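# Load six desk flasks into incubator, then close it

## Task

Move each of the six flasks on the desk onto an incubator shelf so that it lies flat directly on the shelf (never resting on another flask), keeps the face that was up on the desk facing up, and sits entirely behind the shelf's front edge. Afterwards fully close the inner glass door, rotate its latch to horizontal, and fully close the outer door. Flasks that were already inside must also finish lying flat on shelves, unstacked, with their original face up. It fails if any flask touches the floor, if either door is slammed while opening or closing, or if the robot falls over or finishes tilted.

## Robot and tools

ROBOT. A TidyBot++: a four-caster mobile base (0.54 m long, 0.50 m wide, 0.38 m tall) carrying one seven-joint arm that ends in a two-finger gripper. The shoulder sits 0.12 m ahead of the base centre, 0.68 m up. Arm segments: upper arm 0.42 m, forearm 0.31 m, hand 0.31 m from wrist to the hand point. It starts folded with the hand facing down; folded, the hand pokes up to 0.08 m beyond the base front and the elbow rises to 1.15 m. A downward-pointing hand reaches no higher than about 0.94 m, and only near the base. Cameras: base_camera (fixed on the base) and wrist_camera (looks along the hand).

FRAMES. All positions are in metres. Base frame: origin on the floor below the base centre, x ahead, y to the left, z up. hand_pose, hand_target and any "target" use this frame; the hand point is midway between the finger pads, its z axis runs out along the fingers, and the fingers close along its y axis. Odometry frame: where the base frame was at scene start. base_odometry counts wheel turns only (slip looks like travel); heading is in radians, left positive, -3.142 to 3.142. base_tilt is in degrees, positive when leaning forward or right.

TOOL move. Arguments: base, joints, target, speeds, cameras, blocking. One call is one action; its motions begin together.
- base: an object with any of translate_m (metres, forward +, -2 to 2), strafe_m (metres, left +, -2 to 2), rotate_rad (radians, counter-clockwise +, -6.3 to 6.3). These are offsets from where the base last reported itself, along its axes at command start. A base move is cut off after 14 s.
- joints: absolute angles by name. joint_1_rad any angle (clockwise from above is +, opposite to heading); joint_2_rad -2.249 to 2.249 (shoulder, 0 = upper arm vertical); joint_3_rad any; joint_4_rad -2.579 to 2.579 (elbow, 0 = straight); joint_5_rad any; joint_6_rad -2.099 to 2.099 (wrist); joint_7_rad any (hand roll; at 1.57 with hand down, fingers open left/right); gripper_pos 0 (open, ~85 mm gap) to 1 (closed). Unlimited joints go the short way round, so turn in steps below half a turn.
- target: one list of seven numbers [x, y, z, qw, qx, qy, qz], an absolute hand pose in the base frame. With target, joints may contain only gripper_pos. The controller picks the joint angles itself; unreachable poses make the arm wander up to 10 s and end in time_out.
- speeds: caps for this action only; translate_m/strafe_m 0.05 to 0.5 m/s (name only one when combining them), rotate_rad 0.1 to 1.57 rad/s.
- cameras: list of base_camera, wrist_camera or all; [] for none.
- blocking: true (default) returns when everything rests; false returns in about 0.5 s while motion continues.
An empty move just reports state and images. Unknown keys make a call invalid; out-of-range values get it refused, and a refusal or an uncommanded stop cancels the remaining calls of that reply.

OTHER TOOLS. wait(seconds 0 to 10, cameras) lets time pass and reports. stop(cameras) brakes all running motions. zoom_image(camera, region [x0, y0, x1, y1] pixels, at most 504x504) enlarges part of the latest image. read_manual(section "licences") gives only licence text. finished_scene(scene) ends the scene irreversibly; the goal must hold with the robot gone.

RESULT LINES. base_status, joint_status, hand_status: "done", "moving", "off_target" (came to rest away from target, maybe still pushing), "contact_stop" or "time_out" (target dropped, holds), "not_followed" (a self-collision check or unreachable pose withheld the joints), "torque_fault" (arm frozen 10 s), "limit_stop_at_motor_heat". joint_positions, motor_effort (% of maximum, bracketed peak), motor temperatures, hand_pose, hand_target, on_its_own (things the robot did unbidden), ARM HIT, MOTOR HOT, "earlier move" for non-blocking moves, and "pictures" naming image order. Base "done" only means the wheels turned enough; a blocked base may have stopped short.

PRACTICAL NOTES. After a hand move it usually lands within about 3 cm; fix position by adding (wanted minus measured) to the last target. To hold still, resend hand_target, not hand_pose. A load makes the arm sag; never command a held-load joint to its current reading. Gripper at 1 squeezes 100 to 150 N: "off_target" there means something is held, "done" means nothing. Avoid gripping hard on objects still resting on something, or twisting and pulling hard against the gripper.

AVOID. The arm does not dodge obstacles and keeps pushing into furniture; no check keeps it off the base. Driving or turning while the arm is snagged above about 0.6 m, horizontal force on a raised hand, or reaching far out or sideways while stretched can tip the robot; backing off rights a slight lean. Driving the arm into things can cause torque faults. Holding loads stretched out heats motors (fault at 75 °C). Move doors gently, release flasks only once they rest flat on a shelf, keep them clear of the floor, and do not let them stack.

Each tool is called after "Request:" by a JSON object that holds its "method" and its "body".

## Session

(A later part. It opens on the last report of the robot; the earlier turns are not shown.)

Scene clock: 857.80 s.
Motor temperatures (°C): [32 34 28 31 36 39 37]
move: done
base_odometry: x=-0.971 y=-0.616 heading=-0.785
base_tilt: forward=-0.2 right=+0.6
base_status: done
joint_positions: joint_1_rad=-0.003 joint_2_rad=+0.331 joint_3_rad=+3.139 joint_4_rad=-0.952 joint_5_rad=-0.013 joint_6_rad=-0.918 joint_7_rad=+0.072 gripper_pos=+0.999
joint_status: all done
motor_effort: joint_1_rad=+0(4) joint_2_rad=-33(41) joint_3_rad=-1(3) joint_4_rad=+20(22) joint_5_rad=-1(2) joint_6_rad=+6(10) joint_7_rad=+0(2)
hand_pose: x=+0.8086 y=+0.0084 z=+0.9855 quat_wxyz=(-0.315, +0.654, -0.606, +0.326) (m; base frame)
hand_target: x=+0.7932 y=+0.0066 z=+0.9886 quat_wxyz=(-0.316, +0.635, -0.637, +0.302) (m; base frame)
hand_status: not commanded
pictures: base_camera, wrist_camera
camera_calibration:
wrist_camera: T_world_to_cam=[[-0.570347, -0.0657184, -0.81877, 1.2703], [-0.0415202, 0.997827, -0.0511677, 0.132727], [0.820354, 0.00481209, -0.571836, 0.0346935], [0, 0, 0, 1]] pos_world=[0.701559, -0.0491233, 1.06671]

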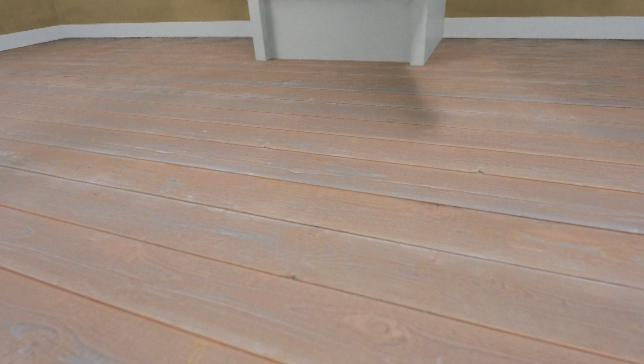

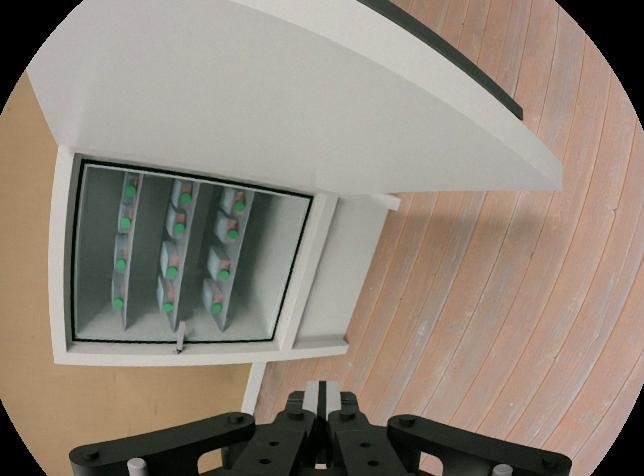

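Request:
{"method": "move", "body": {"base": {"translate_m":-0.05,"strafe_m":-0.3}, "speeds": {"strafe_m":0.3}, "joints": {"joint_7_rad":-0.07}}}

Scene clock: 863.90 s.
Motor temperatures (°C): [32 34 28 31 36 39 37]
move: done
base_odometry: x=-1.218 y=-0.793 heading=-0.786
base_tilt: forward=-0.2 right=+0.5
base_status: done
joint_positions: joint_1_rad=+0.001 joint_2_rad=+0.331 joint_3_rad=+3.140 joint_4_rad=-0.952 joint_5_rad=-0.013 joint_6_rad=-0.919 joint_7_rad=-0.011 gripper_pos=+0.999
joint_status: all done
motor_effort: joint_1_rad=+0(4) joint_2_rad=-31(33) joint_3_rad=-1(3) joint_4_rad=+20(21) joint_5_rad=-1(2) joint_6_rad=+7(7) joint_7_rad=+1(1)
hand_pose: x=+0.8085 y=+0.0048 z=+0.9853 quat_wxyz=(-0.327, +0.626, -0.635, +0.314) (m; base frame)
hand_target: x=+0.7932 y=+0.0066 z=+0.9886 quat_wxyz=(-0.326, +0.613, -0.659, +0.290) (m; base frame)
hand_status: not commanded
pictures: base_camera, wrist_camera
camera_calibration:
wrist_camera: T_world_to_cam=[[-0.573118, 0.0201127, -0.819226, 1.27206], [0.0128318, 0.999796, 0.0155689, 0.0266679], [0.819373, -0.00158936, -0.573259, 0.0369122], [0, 0, 0, 1]] pos_world=[0.69845, -0.0521883, 1.06285]

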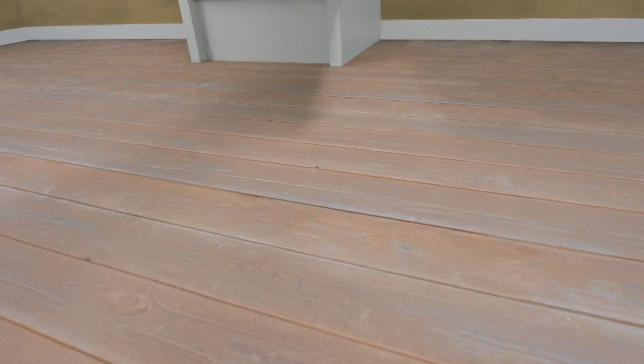

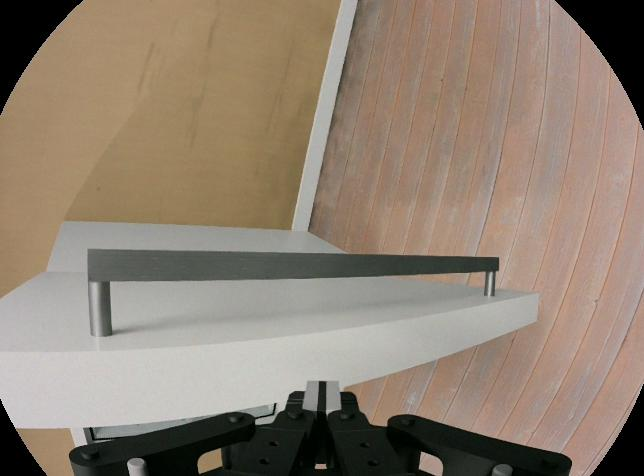

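Request:
{"method": "move", "body": {"base": {"translate_m":0.05,"strafe_m":-0.088}, "speeds": {"strafe_m":0.15}, "cameras": ["wrist_camera"]}}

Scene clock: 867.73 s.
Motor temperatures (°C): [32 34 28 31 36 39 37]
move: done
base_odometry: x=-1.246 y=-0.891 heading=-0.786
base_tilt: forward=-0.3 right=+0.6
base_status: done
joint_positions: joint_1_rad=+0.001 joint_2_rad=+0.331 joint_3_rad=+3.141 joint_4_rad=-0.952 joint_5_rad=-0.013 joint_6_rad=-0.919 joint_7_rad=-0.011 gripper_pos=+0.999
joint_status: not commanded
motor_effort: joint_1_rad=+0(3) joint_2_rad=-31(33) joint_3_rad=-1(3) joint_4_rad=+21(21) joint_5_rad=-1(1) joint_6_rad=+6(7) joint_7_rad=+0(1)
hand_pose: x=+0.8082 y=+0.0041 z=+0.9855 quat_wxyz=(-0.326, +0.626, -0.635, +0.314) (m; base frame)
hand_target: x=+0.7932 y=+0.0066 z=+0.9886 quat_wxyz=(-0.326, +0.613, -0.659, +0.290) (m; base frame)
hand_status: not commanded
pictures: wrist_camera
camera_calibration:
wrist_camera: T_world_to_cam=[[-0.573385, 0.0205848, -0.819027, 1.27206], [0.0139267, 0.999785, 0.015378, 0.0266054], [0.819168, -0.00258886, -0.573548, 0.0376661], [0, 0, 0, 1]] pos_world=[0.698154, -0.0526872, 1.06305]

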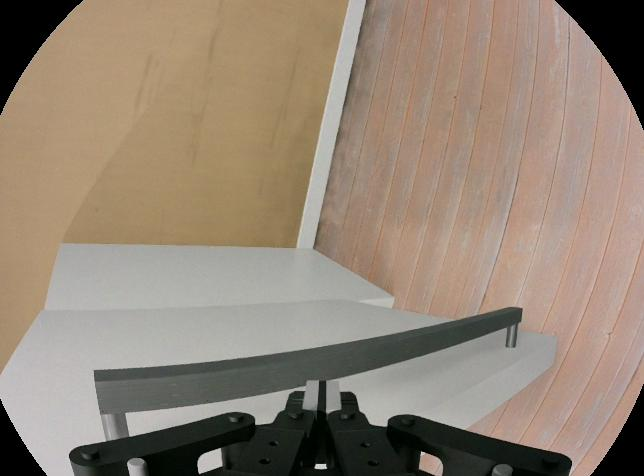

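Request:
{"method": "move", "body": {"base": {"translate_m":0.1,"strafe_m":-0.015}, "speeds": {"translate_m":0.15}, "cameras": ["wrist_camera"]}}

Scene clock: 870.30 s.
Motor temperatures (°C): [32 34 28 31 36 39 37]
move: done
base_odometry: x=-1.186 y=-0.972 heading=-0.786
base_tilt: forward=-0.3 right=+0.6
base_status: done
joint_positions: joint_1_rad=+0.001 joint_2_rad=+0.328 joint_3_rad=+3.141 joint_4_rad=-0.952 joint_5_rad=-0.013 joint_6_rad=-0.921 joint_7_rad=-0.011 gripper_pos=+0.999
joint_status: not commanded
motor_effort: joint_1_rad=+0(2) joint_2_rad=-31(35) joint_3_rad=-1(2) joint_4_rad=+20(21) joint_5_rad=+0(1) joint_6_rad=+7(8) joint_7_rad=+0(1)
hand_pose: x=+0.8072 y=+0.0041 z=+0.9867 quat_wxyz=(-0.326, +0.626, -0.635, +0.314) (m; base frame)
hand_target: x=+0.7932 y=+0.0066 z=+0.9886 quat_wxyz=(-0.326, +0.613, -0.659, +0.290) (m; base frame)
hand_status: not commanded
pictures: wrist_camera
camera_calibration:
wrist_camera: T_world_to_cam=[[-0.57291, 0.0205183, -0.819361, 1.27243], [0.0138803, 0.999786, 0.0153312, 0.0266845], [0.819501, -0.00258953, -0.573072, 0.0385166], [0, 0, 0, 1]] pos_world=[0.697054, -0.0526872, 1.06424]

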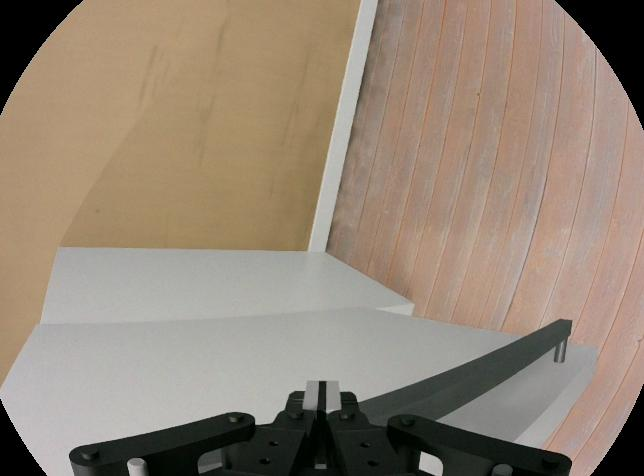

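Request:
{"method": "move", "body": {"base": {"translate_m":0.076}, "speeds": {"translate_m":0.12}, "cameras": ["wrist_camera"]}}

Scene clock: 893.37 s.
Motor temperatures (°C): [32 34 28 31 36 39 37]
move: done
base_odometry: x=-1.132 y=-1.026 heading=-0.786
base_tilt: forward=-0.3 right=+0.5
base_status: done
joint_positions: joint_1_rad=+0.001 joint_2_rad=+0.327 joint_3_rad=+3.141 joint_4_rad=-0.952 joint_5_rad=-0.013 joint_6_rad=-0.923 joint_7_rad=-0.011 gripper_pos=+0.999
joint_status: not commanded
motor_effort: joint_1_rad=+0(1) joint_2_rad=-31(35) joint_3_rad=-1(2) joint_4_rad=+21(21) joint_5_rad=-1(1) joint_6_rad=+6(7) joint_7_rad=+0(2)
hand_pose: x=+0.8067 y=+0.0041 z=+0.9870 quat_wxyz=(-0.326, +0.626, -0.635, +0.314) (m; base frame)
hand_target: x=+0.7932 y=+0.0066 z=+0.9886 quat_wxyz=(-0.326, +0.613, -0.659, +0.290) (m; base frame)
hand_status: not commanded
pictures: wrist_camera
camera_calibration:
wrist_camera: T_world_to_cam=[[-0.573205, 0.020524, -0.819155, 1.27238], [0.0138889, 0.999786, 0.0153309, 0.0266811], [0.819294, -0.00258941, -0.573368, 0.0395567], [0, 0, 0, 1]] pos_world=[0.696554, -0.0526872, 1.06455]

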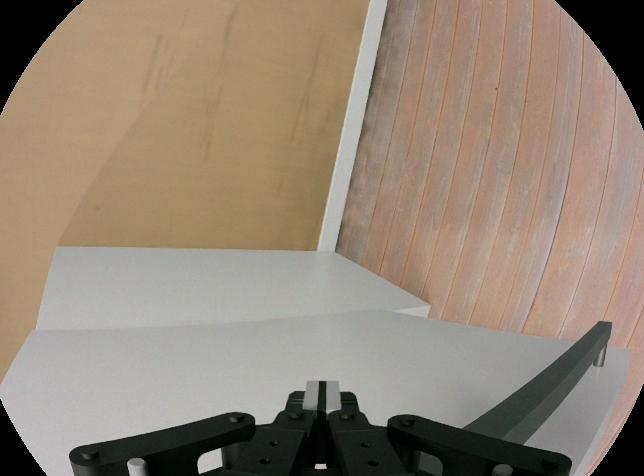

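Request:
{"method": "move", "body": {"base": {"strafe_m":0.05}, "speeds": {"strafe_m":0.1}, "cameras": ["wrist_camera"]}}

Scene clock: 895.23 s.
Motor temperatures (°C): [32 34 28 31 36 39 37]
move: done
base_odometry: x=-1.096 y=-0.991 heading=-0.787
base_tilt: forward=-0.3 right=+0.5
base_status: done
joint_positions: joint_1_rad=-0.003 joint_2_rad=+0.327 joint_3_rad=+3.141 joint_4_rad=-0.952 joint_5_rad=-0.013 joint_6_rad=-0.924 joint_7_rad=-0.013 gripper_pos=+0.999
joint_status: not commanded
motor_effort: joint_1_rad=+0(6) joint_2_rad=-31(32) joint_3_rad=-1(6) joint_4_rad=+20(21) joint_5_rad=+0(4) joint_6_rad=+6(7) joint_7_rad=+0(1)
hand_pose: x=+0.8065 y=+0.0070 z=+0.9868 quat_wxyz=(-0.327, +0.627, -0.635, +0.313) (m; base frame)
hand_target: x=+0.7932 y=+0.0066 z=+0.9886 quat_wxyz=(-0.326, +0.613, -0.659, +0.290) (m; base frame)
hand_status: not commanded
pictures: wrist_camera
camera_calibration:
wrist_camera: T_world_to_cam=[[-0.574034, 0.0205438, -0.818574, 1.27218], [0.0111311, 0.999789, 0.0172859, 0.0241274], [0.818756, 0.000811074, -0.574141, 0.0407472], [0, 0, 0, 1]] pos_world=[0.696645, -0.0502907, 1.06435]

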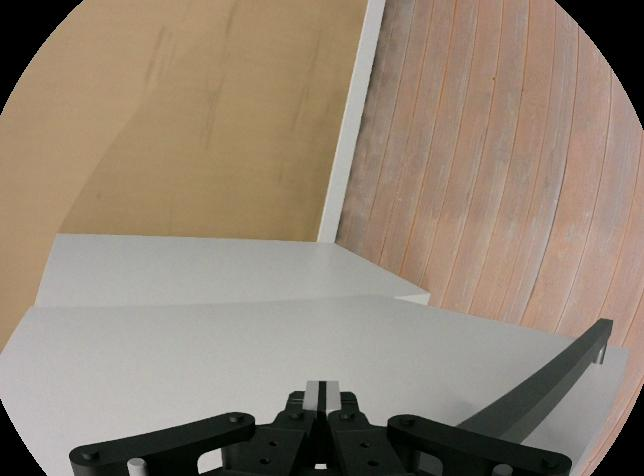

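Request:
{"method": "move", "body": {"base": {"translate_m":0.0,"strafe_m":0.245,"rotate_rad":-0.1}, "speeds": {"strafe_m":0.2,"rotate_rad":0.1}, "cameras": ["wrist_camera"]}}

Scene clock: 898.67 s.
Motor temperatures (°C): [32 34 28 31 36 39 37]
move: done
base_odometry: x=-0.923 y=-0.818 heading=-0.888
base_tilt: forward=-0.3 right=+0.6
base_status: done
joint_positions: joint_1_rad=-0.004 joint_2_rad=+0.327 joint_3_rad=+3.139 joint_4_rad=-0.952 joint_5_rad=-0.012 joint_6_rad=-0.924 joint_7_rad=-0.017 gripper_pos=+0.999
joint_status: not commanded
motor_effort: joint_1_rad=+0(6) joint_2_rad=-31(34) joint_3_rad=-1(6) joint_4_rad=+20(21) joint_5_rad=-1(3) joint_6_rad=+6(7) joint_7_rad=+1(1)
hand_pose: x=+0.8064 y=+0.0085 z=+0.9869 quat_wxyz=(-0.328, +0.626, -0.635, +0.312) (m; base frame)
hand_target: x=+0.7932 y=+0.0066 z=+0.9886 quat_wxyz=(-0.326, +0.613, -0.659, +0.290) (m; base frame)
hand_status: not commanded
pictures: wrist_camera
camera_calibration:
wrist_camera: T_world_to_cam=[[-0.574013, 0.0229419, -0.818525, 1.27213], [0.0110329, 0.999733, 0.0202837, 0.0197059], [0.818772, 0.00261239, -0.574113, 0.0407429], [0, 0, 0, 1]] pos_world=[0.696644, -0.0489922, 1.06426]

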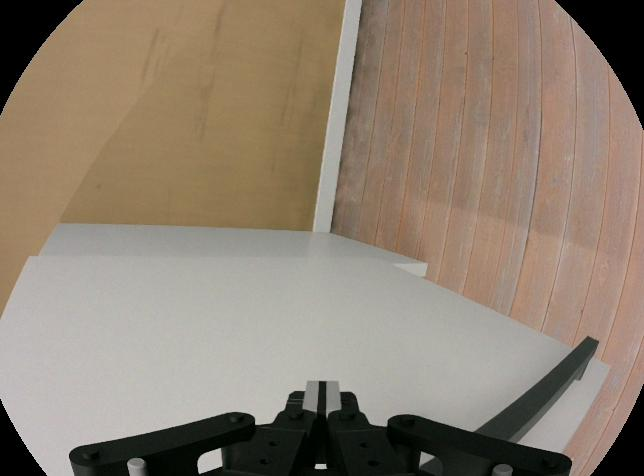

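Working. Step 2.

Request:
{"method": "move", "body": {"base": {"translate_m":0.048,"strafe_m":0.291,"rotate_rad":-0.1}, "speeds": {"strafe_m":0.2,"rotate_rad":0.1}, "cameras": ["wrist_camera"]}}

Scene clock: 901.57 s.
Motor temperatures (°C): [32 34 28 31 36 39 37]
move: done
base_odometry: x=-0.667 y=-0.671 heading=-0.989
base_tilt: forward=-0.3 right=+0.5
base_status: done
joint_positions: joint_1_rad=-0.001 joint_2_rad=+0.327 joint_3_rad=+3.142 joint_4_rad=-0.952 joint_5_rad=-0.010 joint_6_rad=-0.924 joint_7_rad=-0.018 gripper_pos=+0.999
joint_status: not commanded
motor_effort: joint_1_rad=+0(6) joint_2_rad=-31(33) joint_3_rad=-1(7) joint_4_rad=+20(21) joint_5_rad=-1(6) joint_6_rad=+6(7) joint_7_rad=+0(1)
hand_pose: x=+0.8065 y=+0.0041 z=+0.9868 quat_wxyz=(-0.326, +0.624, -0.637, +0.313) (m; base frame)
hand_target: x=+0.7932 y=+0.0066 z=+0.9886 quat_wxyz=(-0.326, +0.613, -0.659, +0.290) (m; base frame)
hand_status: not commanded
pictures: wrist_camera
camera_calibration:
wrist_camera: T_world_to_cam=[[-0.573932, 0.0249737, -0.818522, 1.27212], [0.0181757, 0.999677, 0.0177564, 0.0209131], [0.818701, -0.00468623, -0.574201, 0.0408709], [0, 0, 0, 1]] pos_world=[0.69627, -0.0524843, 1.06435]

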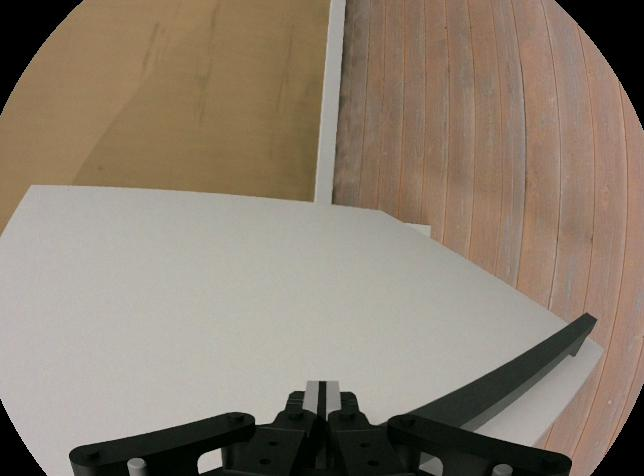

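Request:
{"method": "move", "body": {"base": {"translate_m":0.125,"strafe_m":0.275,"rotate_rad":-0.1}, "speeds": {"strafe_m":0.2,"rotate_rad":0.1}, "cameras": ["wrist_camera"]}}

Scene clock: 907.27 s.
Motor temperatures (°C): [32 34 28 31 36 39 37]
move: done
base_odometry: x=-0.368 y=-0.625 heading=-1.090
base_tilt: forward=-0.2 right=+0.5
base_status: done
joint_positions: joint_1_rad=+0.001 joint_2_rad=+0.326 joint_3_rad=+3.144 joint_4_rad=-0.951 joint_5_rad=-0.009 joint_6_rad=-0.928 joint_7_rad=-0.019 gripper_pos=+0.999
joint_status: not commanded
motor_effort: joint_1_rad=+0(7) joint_2_rad=-31(35) joint_3_rad=-1(6) joint_4_rad=+20(21) joint_5_rad=-1(4) joint_6_rad=+6(8) joint_7_rad=+0(1)
hand_pose: x=+0.8055 y=+0.0018 z=+0.9871 quat_wxyz=(-0.325, +0.624, -0.638, +0.314) (m; base frame)
hand_target: x=+0.7932 y=+0.0066 z=+0.9886 quat_wxyz=(-0.326, +0.613, -0.659, +0.290) (m; base frame)
hand_status: not commanded
pictures: wrist_camera
camera_calibration:
wrist_camera: T_world_to_cam=[[-0.575391, 0.0260972, -0.817462, 1.2719], [0.0217998, 0.999625, 0.0165683, 0.0214624], [0.817588, -0.00828724, -0.575744, 0.0442595], [0, 0, 0, 1]] pos_world=[0.695183, -0.0542805, 1.06485]

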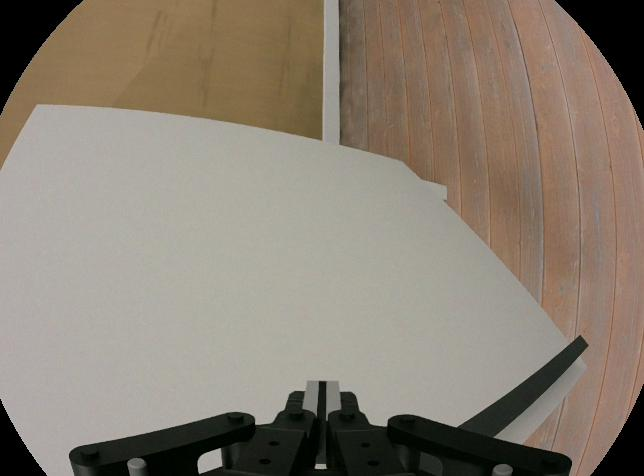

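Request:
{"method": "move", "body": {"base": {"translate_m":0.165,"strafe_m":0.25,"rotate_rad":-0.1}, "speeds": {"strafe_m":0.2,"rotate_rad":0.1}, "cameras": ["wrist_camera"]}}

Scene clock: 912.40 s.
Motor temperatures (°C): [32 34 28 31 36 39 37]
move: done
base_odometry: x=-0.070 y=-0.655 heading=-1.191
base_tilt: forward=-0.3 right=+0.6
base_status: done
joint_positions: joint_1_rad=+0.000 joint_2_rad=+0.325 joint_3_rad=+3.142 joint_4_rad=-0.951 joint_5_rad=-0.008 joint_6_rad=-0.929 joint_7_rad=-0.019 gripper_pos=+0.999
joint_status: not commanded
motor_effort: joint_1_rad=+0(6) joint_2_rad=-31(34) joint_3_rad=-1(6) joint_4_rad=+20(21) joint_5_rad=-1(4) joint_6_rad=+6(8) joint_7_rad=+0(1)
hand_pose: x=+0.8050 y=+0.0033 z=+0.9872 quat_wxyz=(-0.325, +0.625, -0.637, +0.313) (m; base frame)
hand_target: x=+0.7932 y=+0.0066 z=+0.9886 quat_wxyz=(-0.326, +0.613, -0.659, +0.290) (m; base frame)
hand_status: not commanded
pictures: wrist_camera
camera_calibration:
wrist_camera: T_world_to_cam=[[-0.576064, 0.0248129, -0.817028, 1.27179], [0.0193568, 0.999673, 0.0167119, 0.0217159], [0.817175, -0.00618795, -0.576356, 0.045688], [0, 0, 0, 1]] pos_world=[0.694875, -0.0529828, 1.06505]

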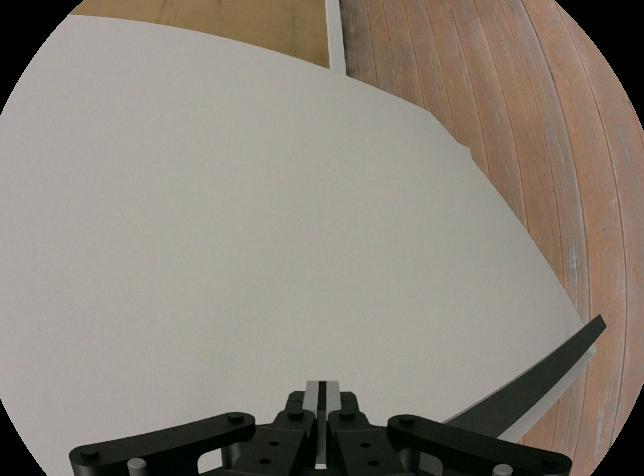

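Request:
{"method": "move", "body": {"base": {"translate_m":0.155,"strafe_m":0.115}, "speeds": {"translate_m":0.15}, "cameras": ["wrist_camera"]}}

Scene clock: 915.87 s.
Motor temperatures (°C): [32 34 28 31 36 39 37]
move: done
base_odometry: x=+0.094 y=-0.757 heading=-1.191
base_tilt: forward=-0.2 right=+0.6
base_status: done
joint_positions: joint_1_rad=-0.001 joint_2_rad=+0.322 joint_3_rad=+3.141 joint_4_rad=-0.951 joint_5_rad=-0.008 joint_6_rad=-0.938 joint_7_rad=-0.019 gripper_pos=+0.999
joint_status: not commanded
motor_effort: joint_1_rad=+0(4) joint_2_rad=-31(35) joint_3_rad=-1(5) joint_4_rad=+20(22) joint_5_rad=-1(4) joint_6_rad=+7(12) joint_7_rad=+0(2)
hand_pose: x=+0.8023 y=+0.0044 z=+0.9873 quat_wxyz=(-0.323, +0.626, -0.638, +0.311) (m; base frame)
hand_target: x=+0.7932 y=+0.0066 z=+0.9886 quat_wxyz=(-0.326, +0.613, -0.659, +0.290) (m; base frame)
hand_status: not commanded
pictures: wrist_camera
camera_calibration:
wrist_camera: T_world_to_cam=[[-0.580647, 0.0236306, -0.813812, 1.27084], [0.0177036, 0.999709, 0.0163972, 0.0223293], [0.813963, -0.00488639, -0.580897, 0.0550905], [0, 0, 0, 1]] pos_world=[0.692671, -0.0520843, 1.06586]

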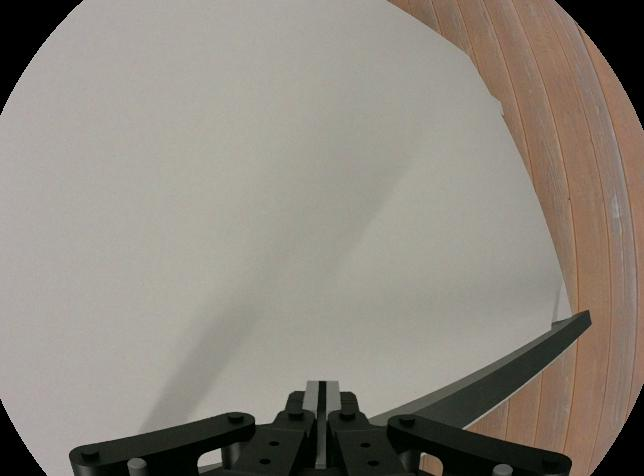

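Request:
{"method": "move", "body": {"base": {"translate_m":0.11,"strafe_m":0.045}, "speeds": {"translate_m":0.12}, "cameras": ["wrist_camera"]}}

Scene clock: 918.53 s.
Motor temperatures (°C): [32 34 28 31 36 39 37]
move: done
base_odometry: x=+0.177 y=-0.842 heading=-1.190
base_tilt: forward=-0.2 right=+0.6
base_status: done
joint_positions: joint_1_rad=+0.001 joint_2_rad=+0.327 joint_3_rad=+3.142 joint_4_rad=-0.948 joint_5_rad=-0.008 joint_6_rad=-0.942 joint_7_rad=-0.019 gripper_pos=+0.999
joint_status: not commanded
motor_effort: joint_1_rad=+0(4) joint_2_rad=-31(35) joint_3_rad=-1(5) joint_4_rad=+20(21) joint_5_rad=-1(3) joint_6_rad=+6(9) joint_7_rad=+1(1)
hand_pose: x=+0.8032 y=+0.0020 z=+0.9845 quat_wxyz=(-0.321, +0.626, -0.640, +0.310) (m; base frame)
hand_target: x=+0.7932 y=+0.0066 z=+0.9886 quat_wxyz=(-0.326, +0.613, -0.659, +0.290) (m; base frame)
hand_status: not commanded
pictures: wrist_camera
camera_calibration:
wrist_camera: T_world_to_cam=[[-0.585679, 0.0258674, -0.81013, 1.2695], [0.0217102, 0.999633, 0.0162229, 0.0217406], [0.810252, -0.00808666, -0.586026, 0.0606728], [0, 0, 0, 1]] pos_world=[0.693888, -0.0540807, 1.06366]

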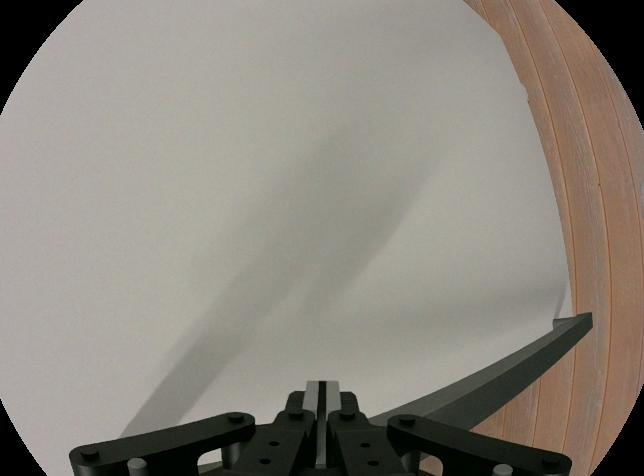

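Request:
{"method": "move", "body": {"base": {"translate_m":0.065,"strafe_m":0.018}, "speeds": {"translate_m":0.07}, "cameras": ["wrist_camera"]}}

Request:
{"method": "move", "body": {"base": {"translate_m":0.03,"strafe_m":0.005}, "speeds": {"translate_m":0.05}, "cameras": ["wrist_camera"]}}

Scene clock: 921.27 s.
Motor temperatures (°C): [32 34 28 31 36 39 37]
move: done
base_odometry: x=+0.218 y=-0.895 heading=-1.190
base_tilt: forward=-0.3 right=+0.5
base_status: done
joint_positions: joint_1_rad=+0.003 joint_2_rad=+0.324 joint_3_rad=+3.144 joint_4_rad=-0.948 joint_5_rad=-0.008 joint_6_rad=-0.944 joint_7_rad=-0.019 gripper_pos=+0.999
joint_status: not commanded
motor_effort: joint_1_rad=-1(4) joint_2_rad=-31(36) joint_3_rad=-1(4) joint_4_rad=+20(21) joint_5_rad=-1(2) joint_6_rad=+6(10) joint_7_rad=+0(1)
hand_pose: x=+0.8020 y=+0.0004 z=+0.9860 quat_wxyz=(-0.320, +0.625, -0.641, +0.311) (m; base frame)
hand_target: x=+0.7932 y=+0.0066 z=+0.9886 quat_wxyz=(-0.326, +0.613, -0.659, +0.290) (m; base frame)
hand_status: not commanded
pictures: wrist_camera
camera_calibration:
wrist_camera: T_world_to_cam=[[-0.584719, 0.0269013, -0.81079, 1.26994], [0.0241618, 0.999584, 0.0157405, 0.0217587], [0.810876, -0.0103863, -0.585126, 0.0610921], [0, 0, 0, 1]] pos_world=[0.692496, -0.0552782, 1.06506]

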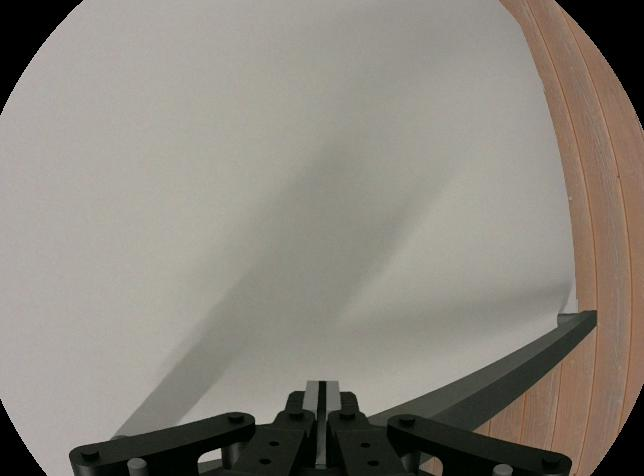

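Scene clock: 922.33 s.
Motor temperatures (°C): [32 34 28 31 36 39 37]
move: done
base_odometry: x=+0.234 y=-0.921 heading=-1.190
base_tilt: forward=-0.3 right=+0.5
base_status: done
joint_positions: joint_1_rad=+0.008 joint_2_rad=+0.301 joint_3_rad=+3.146 joint_4_rad=-0.950 joint_5_rad=-0.008 joint_6_rad=-1.005 joint_7_rad=-0.021 gripper_pos=+0.999
joint_status: not commanded
motor_effort: joint_1_rad=-3(5) joint_2_rad=-25(31) joint_3_rad=-3(5) joint_4_rad=+23(26) joint_5_rad=-2(4) joint_6_rad=+13(19) joint_7_rad=+0(1)
hand_pose: x=+0.7833 y=-0.0048 z=+0.9857 quat_wxyz=(-0.307, +0.628, -0.650, +0.300) (m; base frame)
hand_target: x=+0.7932 y=+0.0066 z=+0.9886 quat_wxyz=(-0.326, +0.613, -0.659, +0.290) (m; base frame)
hand_status: not commanded
pictures: wrist_camera
camera_calibration:
wrist_camera: T_world_to_cam=[[-0.615746, 0.0330272, -0.787252, 1.26006], [0.0339682, 0.999305, 0.0153553, 0.0202366], [0.787212, -0.0172866, -0.61644, 0.125434], [0, 0, 0, 1]] pos_world=[0.676447, -0.0596705, 1.069]

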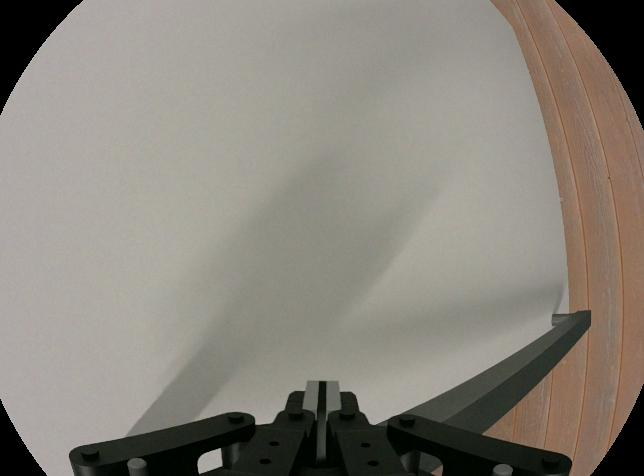

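Request:
{"method": "move", "body": {"base": {"translate_m":0.012,"strafe_m":-0.005}, "speeds": {"translate_m":0.05}, "cameras": []}}

Request:
{"method": "move", "body": {"base": {"translate_m":-0.35,"strafe_m":0.0}, "speeds": {"translate_m":0.25}, "cameras": ["wrist_camera","base_camera"]}}

Scene clock: 927.57 s.
Motor temperatures (°C): [32 34 28 31 36 39 37]
move: done
base_odometry: x=+0.234 y=-0.934 heading=-1.189
base_tilt: forward=-0.3 right=+0.5
base_status: done
joint_positions: joint_1_rad=+0.009 joint_2_rad=+0.311 joint_3_rad=+3.147 joint_4_rad=-0.936 joint_5_rad=-0.008 joint_6_rad=-0.987 joint_7_rad=-0.022 gripper_pos=+0.999
joint_status: not commanded
motor_effort: joint_1_rad=-1(5) joint_2_rad=-28(30) joint_3_rad=-1(5) joint_4_rad=+20(26) joint_5_rad=-1(4) joint_6_rad=+7(19) joint_7_rad=+0(1)
hand_pose: x=+0.7911 y=-0.0053 z=+0.9907 quat_wxyz=(-0.313, +0.624, -0.647, +0.306) (m; base frame)
hand_target: x=+0.7932 y=+0.0066 z=+0.9886 quat_wxyz=(-0.326, +0.613, -0.659, +0.290) (m; base frame)
hand_status: not commanded
pictures: none
No camera images: "cameras" was empty.

Scene clock: 929.83 s.
Motor temperatures (°C): [32 34 28 31 36 39 37]
move: done
base_odometry: x=+0.104 y=-0.609 heading=-1.190
base_tilt: forward=-0.3 right=+0.6
base_status: done
joint_positions: joint_1_rad=+0.007 joint_2_rad=+0.322 joint_3_rad=+3.146 joint_4_rad=-0.936 joint_5_rad=-0.008 joint_6_rad=-0.987 joint_7_rad=-0.022 gripper_pos=+0.999
joint_status: not commanded
motor_effort: joint_1_rad=+0(3) joint_2_rad=-31(34) joint_3_rad=+0(4) joint_4_rad=+20(21) joint_5_rad=+0(2) joint_6_rad=+6(7) joint_7_rad=+0(1)
hand_pose: x=+0.7946 y=-0.0037 z=+0.9830 quat_wxyz=(-0.310, +0.627, -0.648, +0.302) (m; base frame)
hand_target: x=+0.7932 y=+0.0066 z=+0.9886 quat_wxyz=(-0.326, +0.613, -0.659, +0.290) (m; base frame)
hand_status: not commanded
pictures: base_camera, wrist_camera
camera_calibration:
wrist_camera: T_world_to_cam=[[-0.607962, 0.0328504, -0.793287, 1.26463], [0.0325958, 0.999334, 0.016402, 0.0188669], [0.793297, -0.0158861, -0.608627, 0.102346], [0, 0, 0, 1]] pos_world=[0.687038, -0.0587719, 1.06519]

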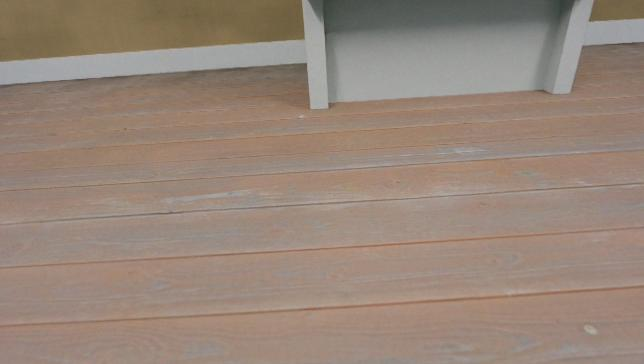

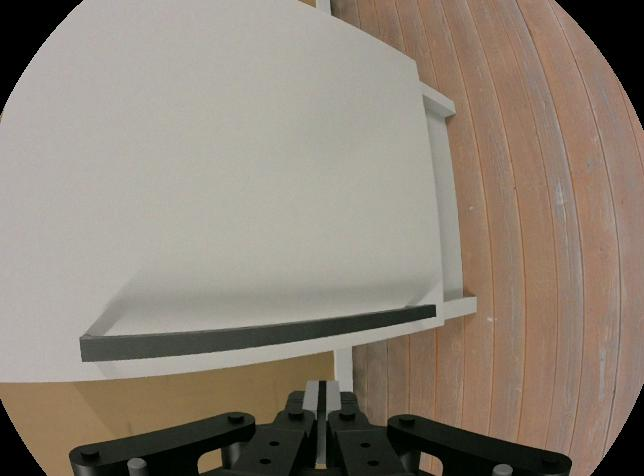

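Request:
{"method": "move", "body": {"base": {"strafe_m":0.55,"translate_m":0.12,"rotate_rad":-0.65}, "speeds": {"strafe_m":0.4,"rotate_rad":0.6}, "joints": {"joint_6_rad":-0.5,"joint_7_rad":1.57}, "cameras": ["wrist_camera","base_camera"]}}

Scene clock: 934.17 s.
Motor temperatures (°C): [31 34 28 31 36 39 37]
move: done
base_odometry: x=+0.659 y=-0.516 heading=-1.840
base_tilt: forward=-0.3 right=+0.5
base_status: done
joint_positions: joint_1_rad=-0.004 joint_2_rad=+0.322 joint_3_rad=+3.140 joint_4_rad=-0.936 joint_5_rad=-0.008 joint_6_rad=-0.560 joint_7_rad=+1.500 gripper_pos=+0.999
joint_status: all done
motor_effort: joint_1_rad=+0(4) joint_2_rad=-32(34) joint_3_rad=-1(4) joint_4_rad=+21(21) joint_5_rad=-1(2) joint_6_rad=+8(8) joint_7_rad=+0(2)
hand_pose: x=+0.8532 y=+0.0068 z=+1.1011 quat_wxyz=(-0.028, +0.789, -0.027, +0.614) (m; base frame)
hand_target: x=+0.8551 y=+0.0043 z=+1.1263 quat_wxyz=(-0.010, +0.767, -0.004, +0.642) (m; base frame)
hand_status: not commanded
pictures: base_camera, wrist_camera
camera_calibration:
wrist_camera: T_world_to_cam=[[0.0106624, -0.996502, -0.0828852, 0.0906031], [-0.233431, 0.0781191, -0.96923, 1.323], [0.972315, 0.0296823, -0.231782, -0.439991], [0, 0, 0, 1]] pos_world=[0.735674, -0.0000057229, 1.18782]

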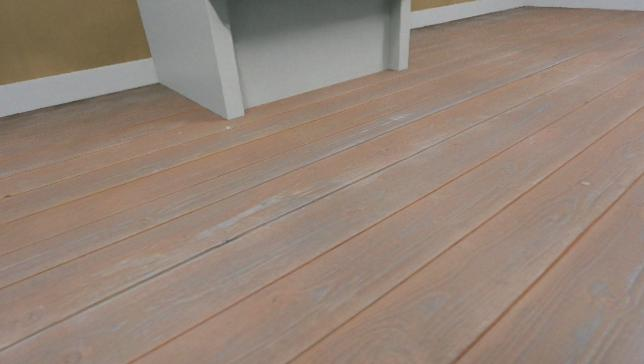

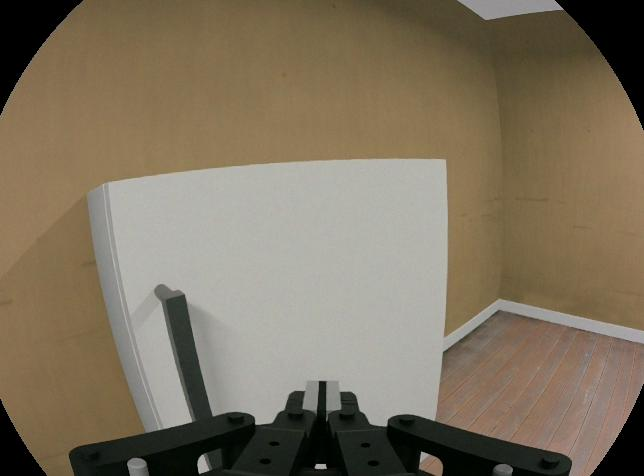

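Request:
{"method": "zoom_image", "body": {"camera": "wrist_camera", "region": [70, 160, 250, 340]}}

Request:
{"method": "zoom_image", "body": {"camera": "wrist_camera", "region": [90, 320, 210, 440]}}

Scaled by 2.800.

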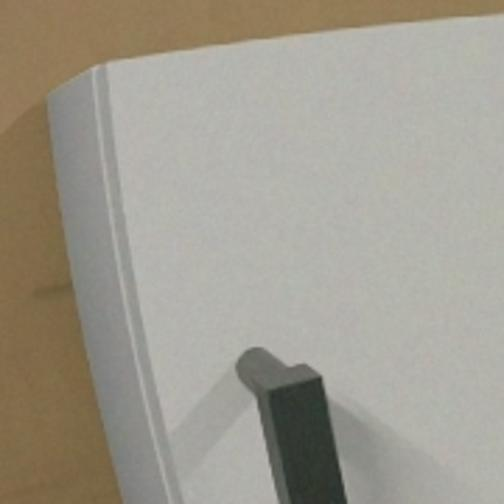

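Scaled by 4.200.

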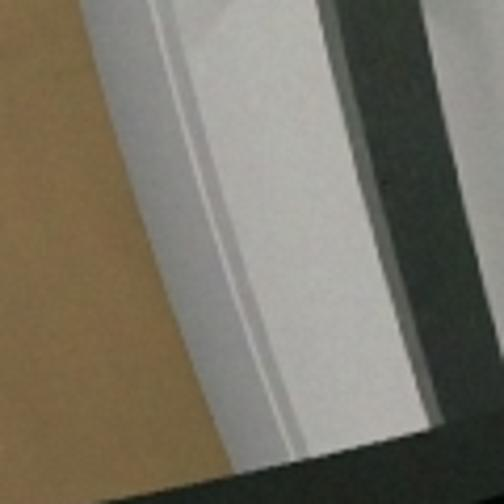

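Request:
{"method": "zoom_image", "body": {"camera": "wrist_camera", "region": [80, 175, 140, 235]}}

Request:
{"method": "zoom_image", "body": {"camera": "wrist_camera", "region": [110, 300, 170, 360]}}

Scaled by 8.400.

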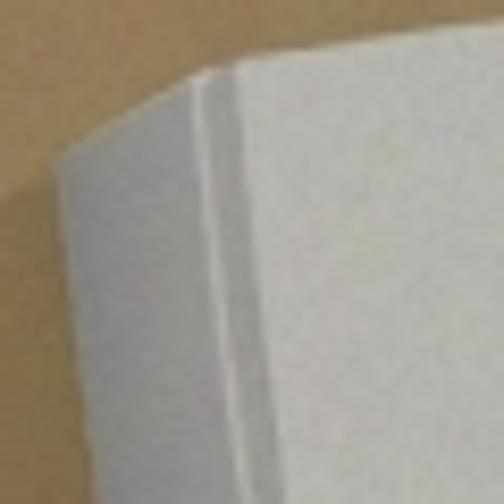

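Scaled by 8.400.

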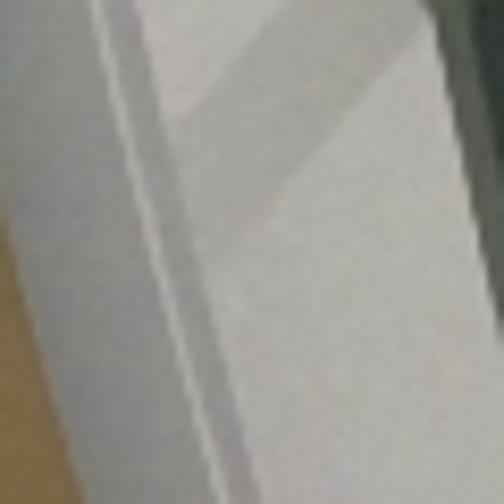

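Request:
{"method": "move", "body": {"base": {"strafe_m":0.42,"translate_m":0.02,"rotate_rad":-0.17}, "speeds": {"strafe_m":0.4,"rotate_rad":0.4}, "cameras": ["wrist_camera"]}}

Request:
{"method": "zoom_image", "body": {"camera": "wrist_camera", "region": [180, 160, 360, 340]}}

Scene clock: 948.03 s.
Motor temperatures (°C): [31 34 28 31 36 39 37]
move: done
base_odometry: x=+1.058 y=-0.647 heading=-2.011
base_tilt: forward=-0.3 right=+0.6
base_status: done
joint_positions: joint_1_rad=+0.001 joint_2_rad=+0.322 joint_3_rad=+3.144 joint_4_rad=-0.936 joint_5_rad=-0.008 joint_6_rad=-0.559 joint_7_rad=+1.500 gripper_pos=+0.999
joint_status: not commanded
motor_effort: joint_1_rad=+0(6) joint_2_rad=-31(33) joint_3_rad=-1(5) joint_4_rad=+21(22) joint_5_rad=-1(2) joint_6_rad=+7(9) joint_7_rad=+0(1)
hand_pose: x=+0.8533 y=+0.0005 z=+1.1014 quat_wxyz=(-0.024, +0.788, -0.030, +0.614) (m; base frame)
hand_target: x=+0.8551 y=+0.0043 z=+1.1263 quat_wxyz=(-0.010, +0.767, -0.004, +0.642) (m; base frame)
hand_status: not commanded
pictures: wrist_camera
camera_calibration:
wrist_camera: T_world_to_cam=[[0.00149267, -0.996655, -0.0817138, 0.0907963], [-0.231882, 0.0791417, -0.969519, 1.32271], [0.972743, 0.0203951, -0.230988, -0.441123], [0, 0, 0, 1]] pos_world=[0.735677, -0.00519252, 1.18792]

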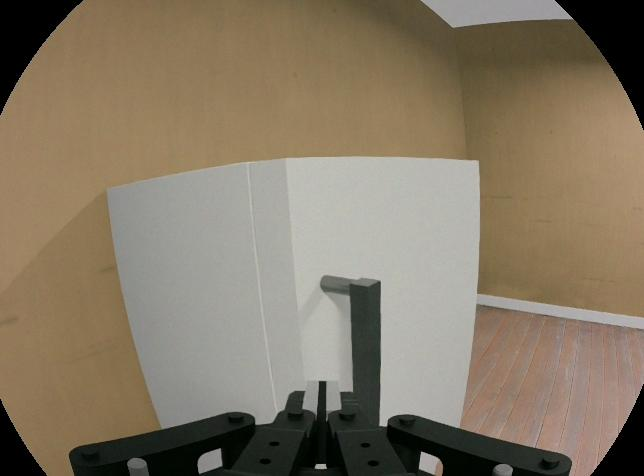

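Scaled by 2.800.

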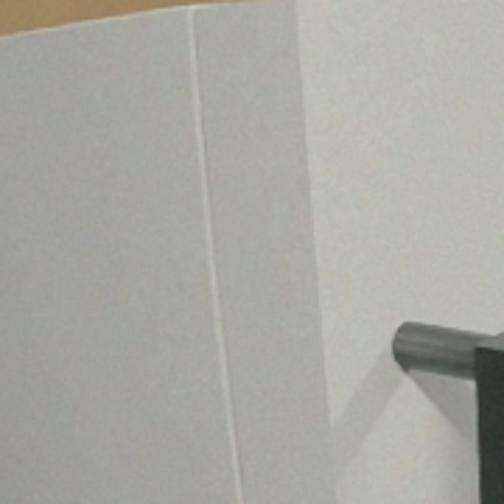

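Request:
{"method": "finished_scene", "body": {"scene": 2}}

The scene is finished: the task was done.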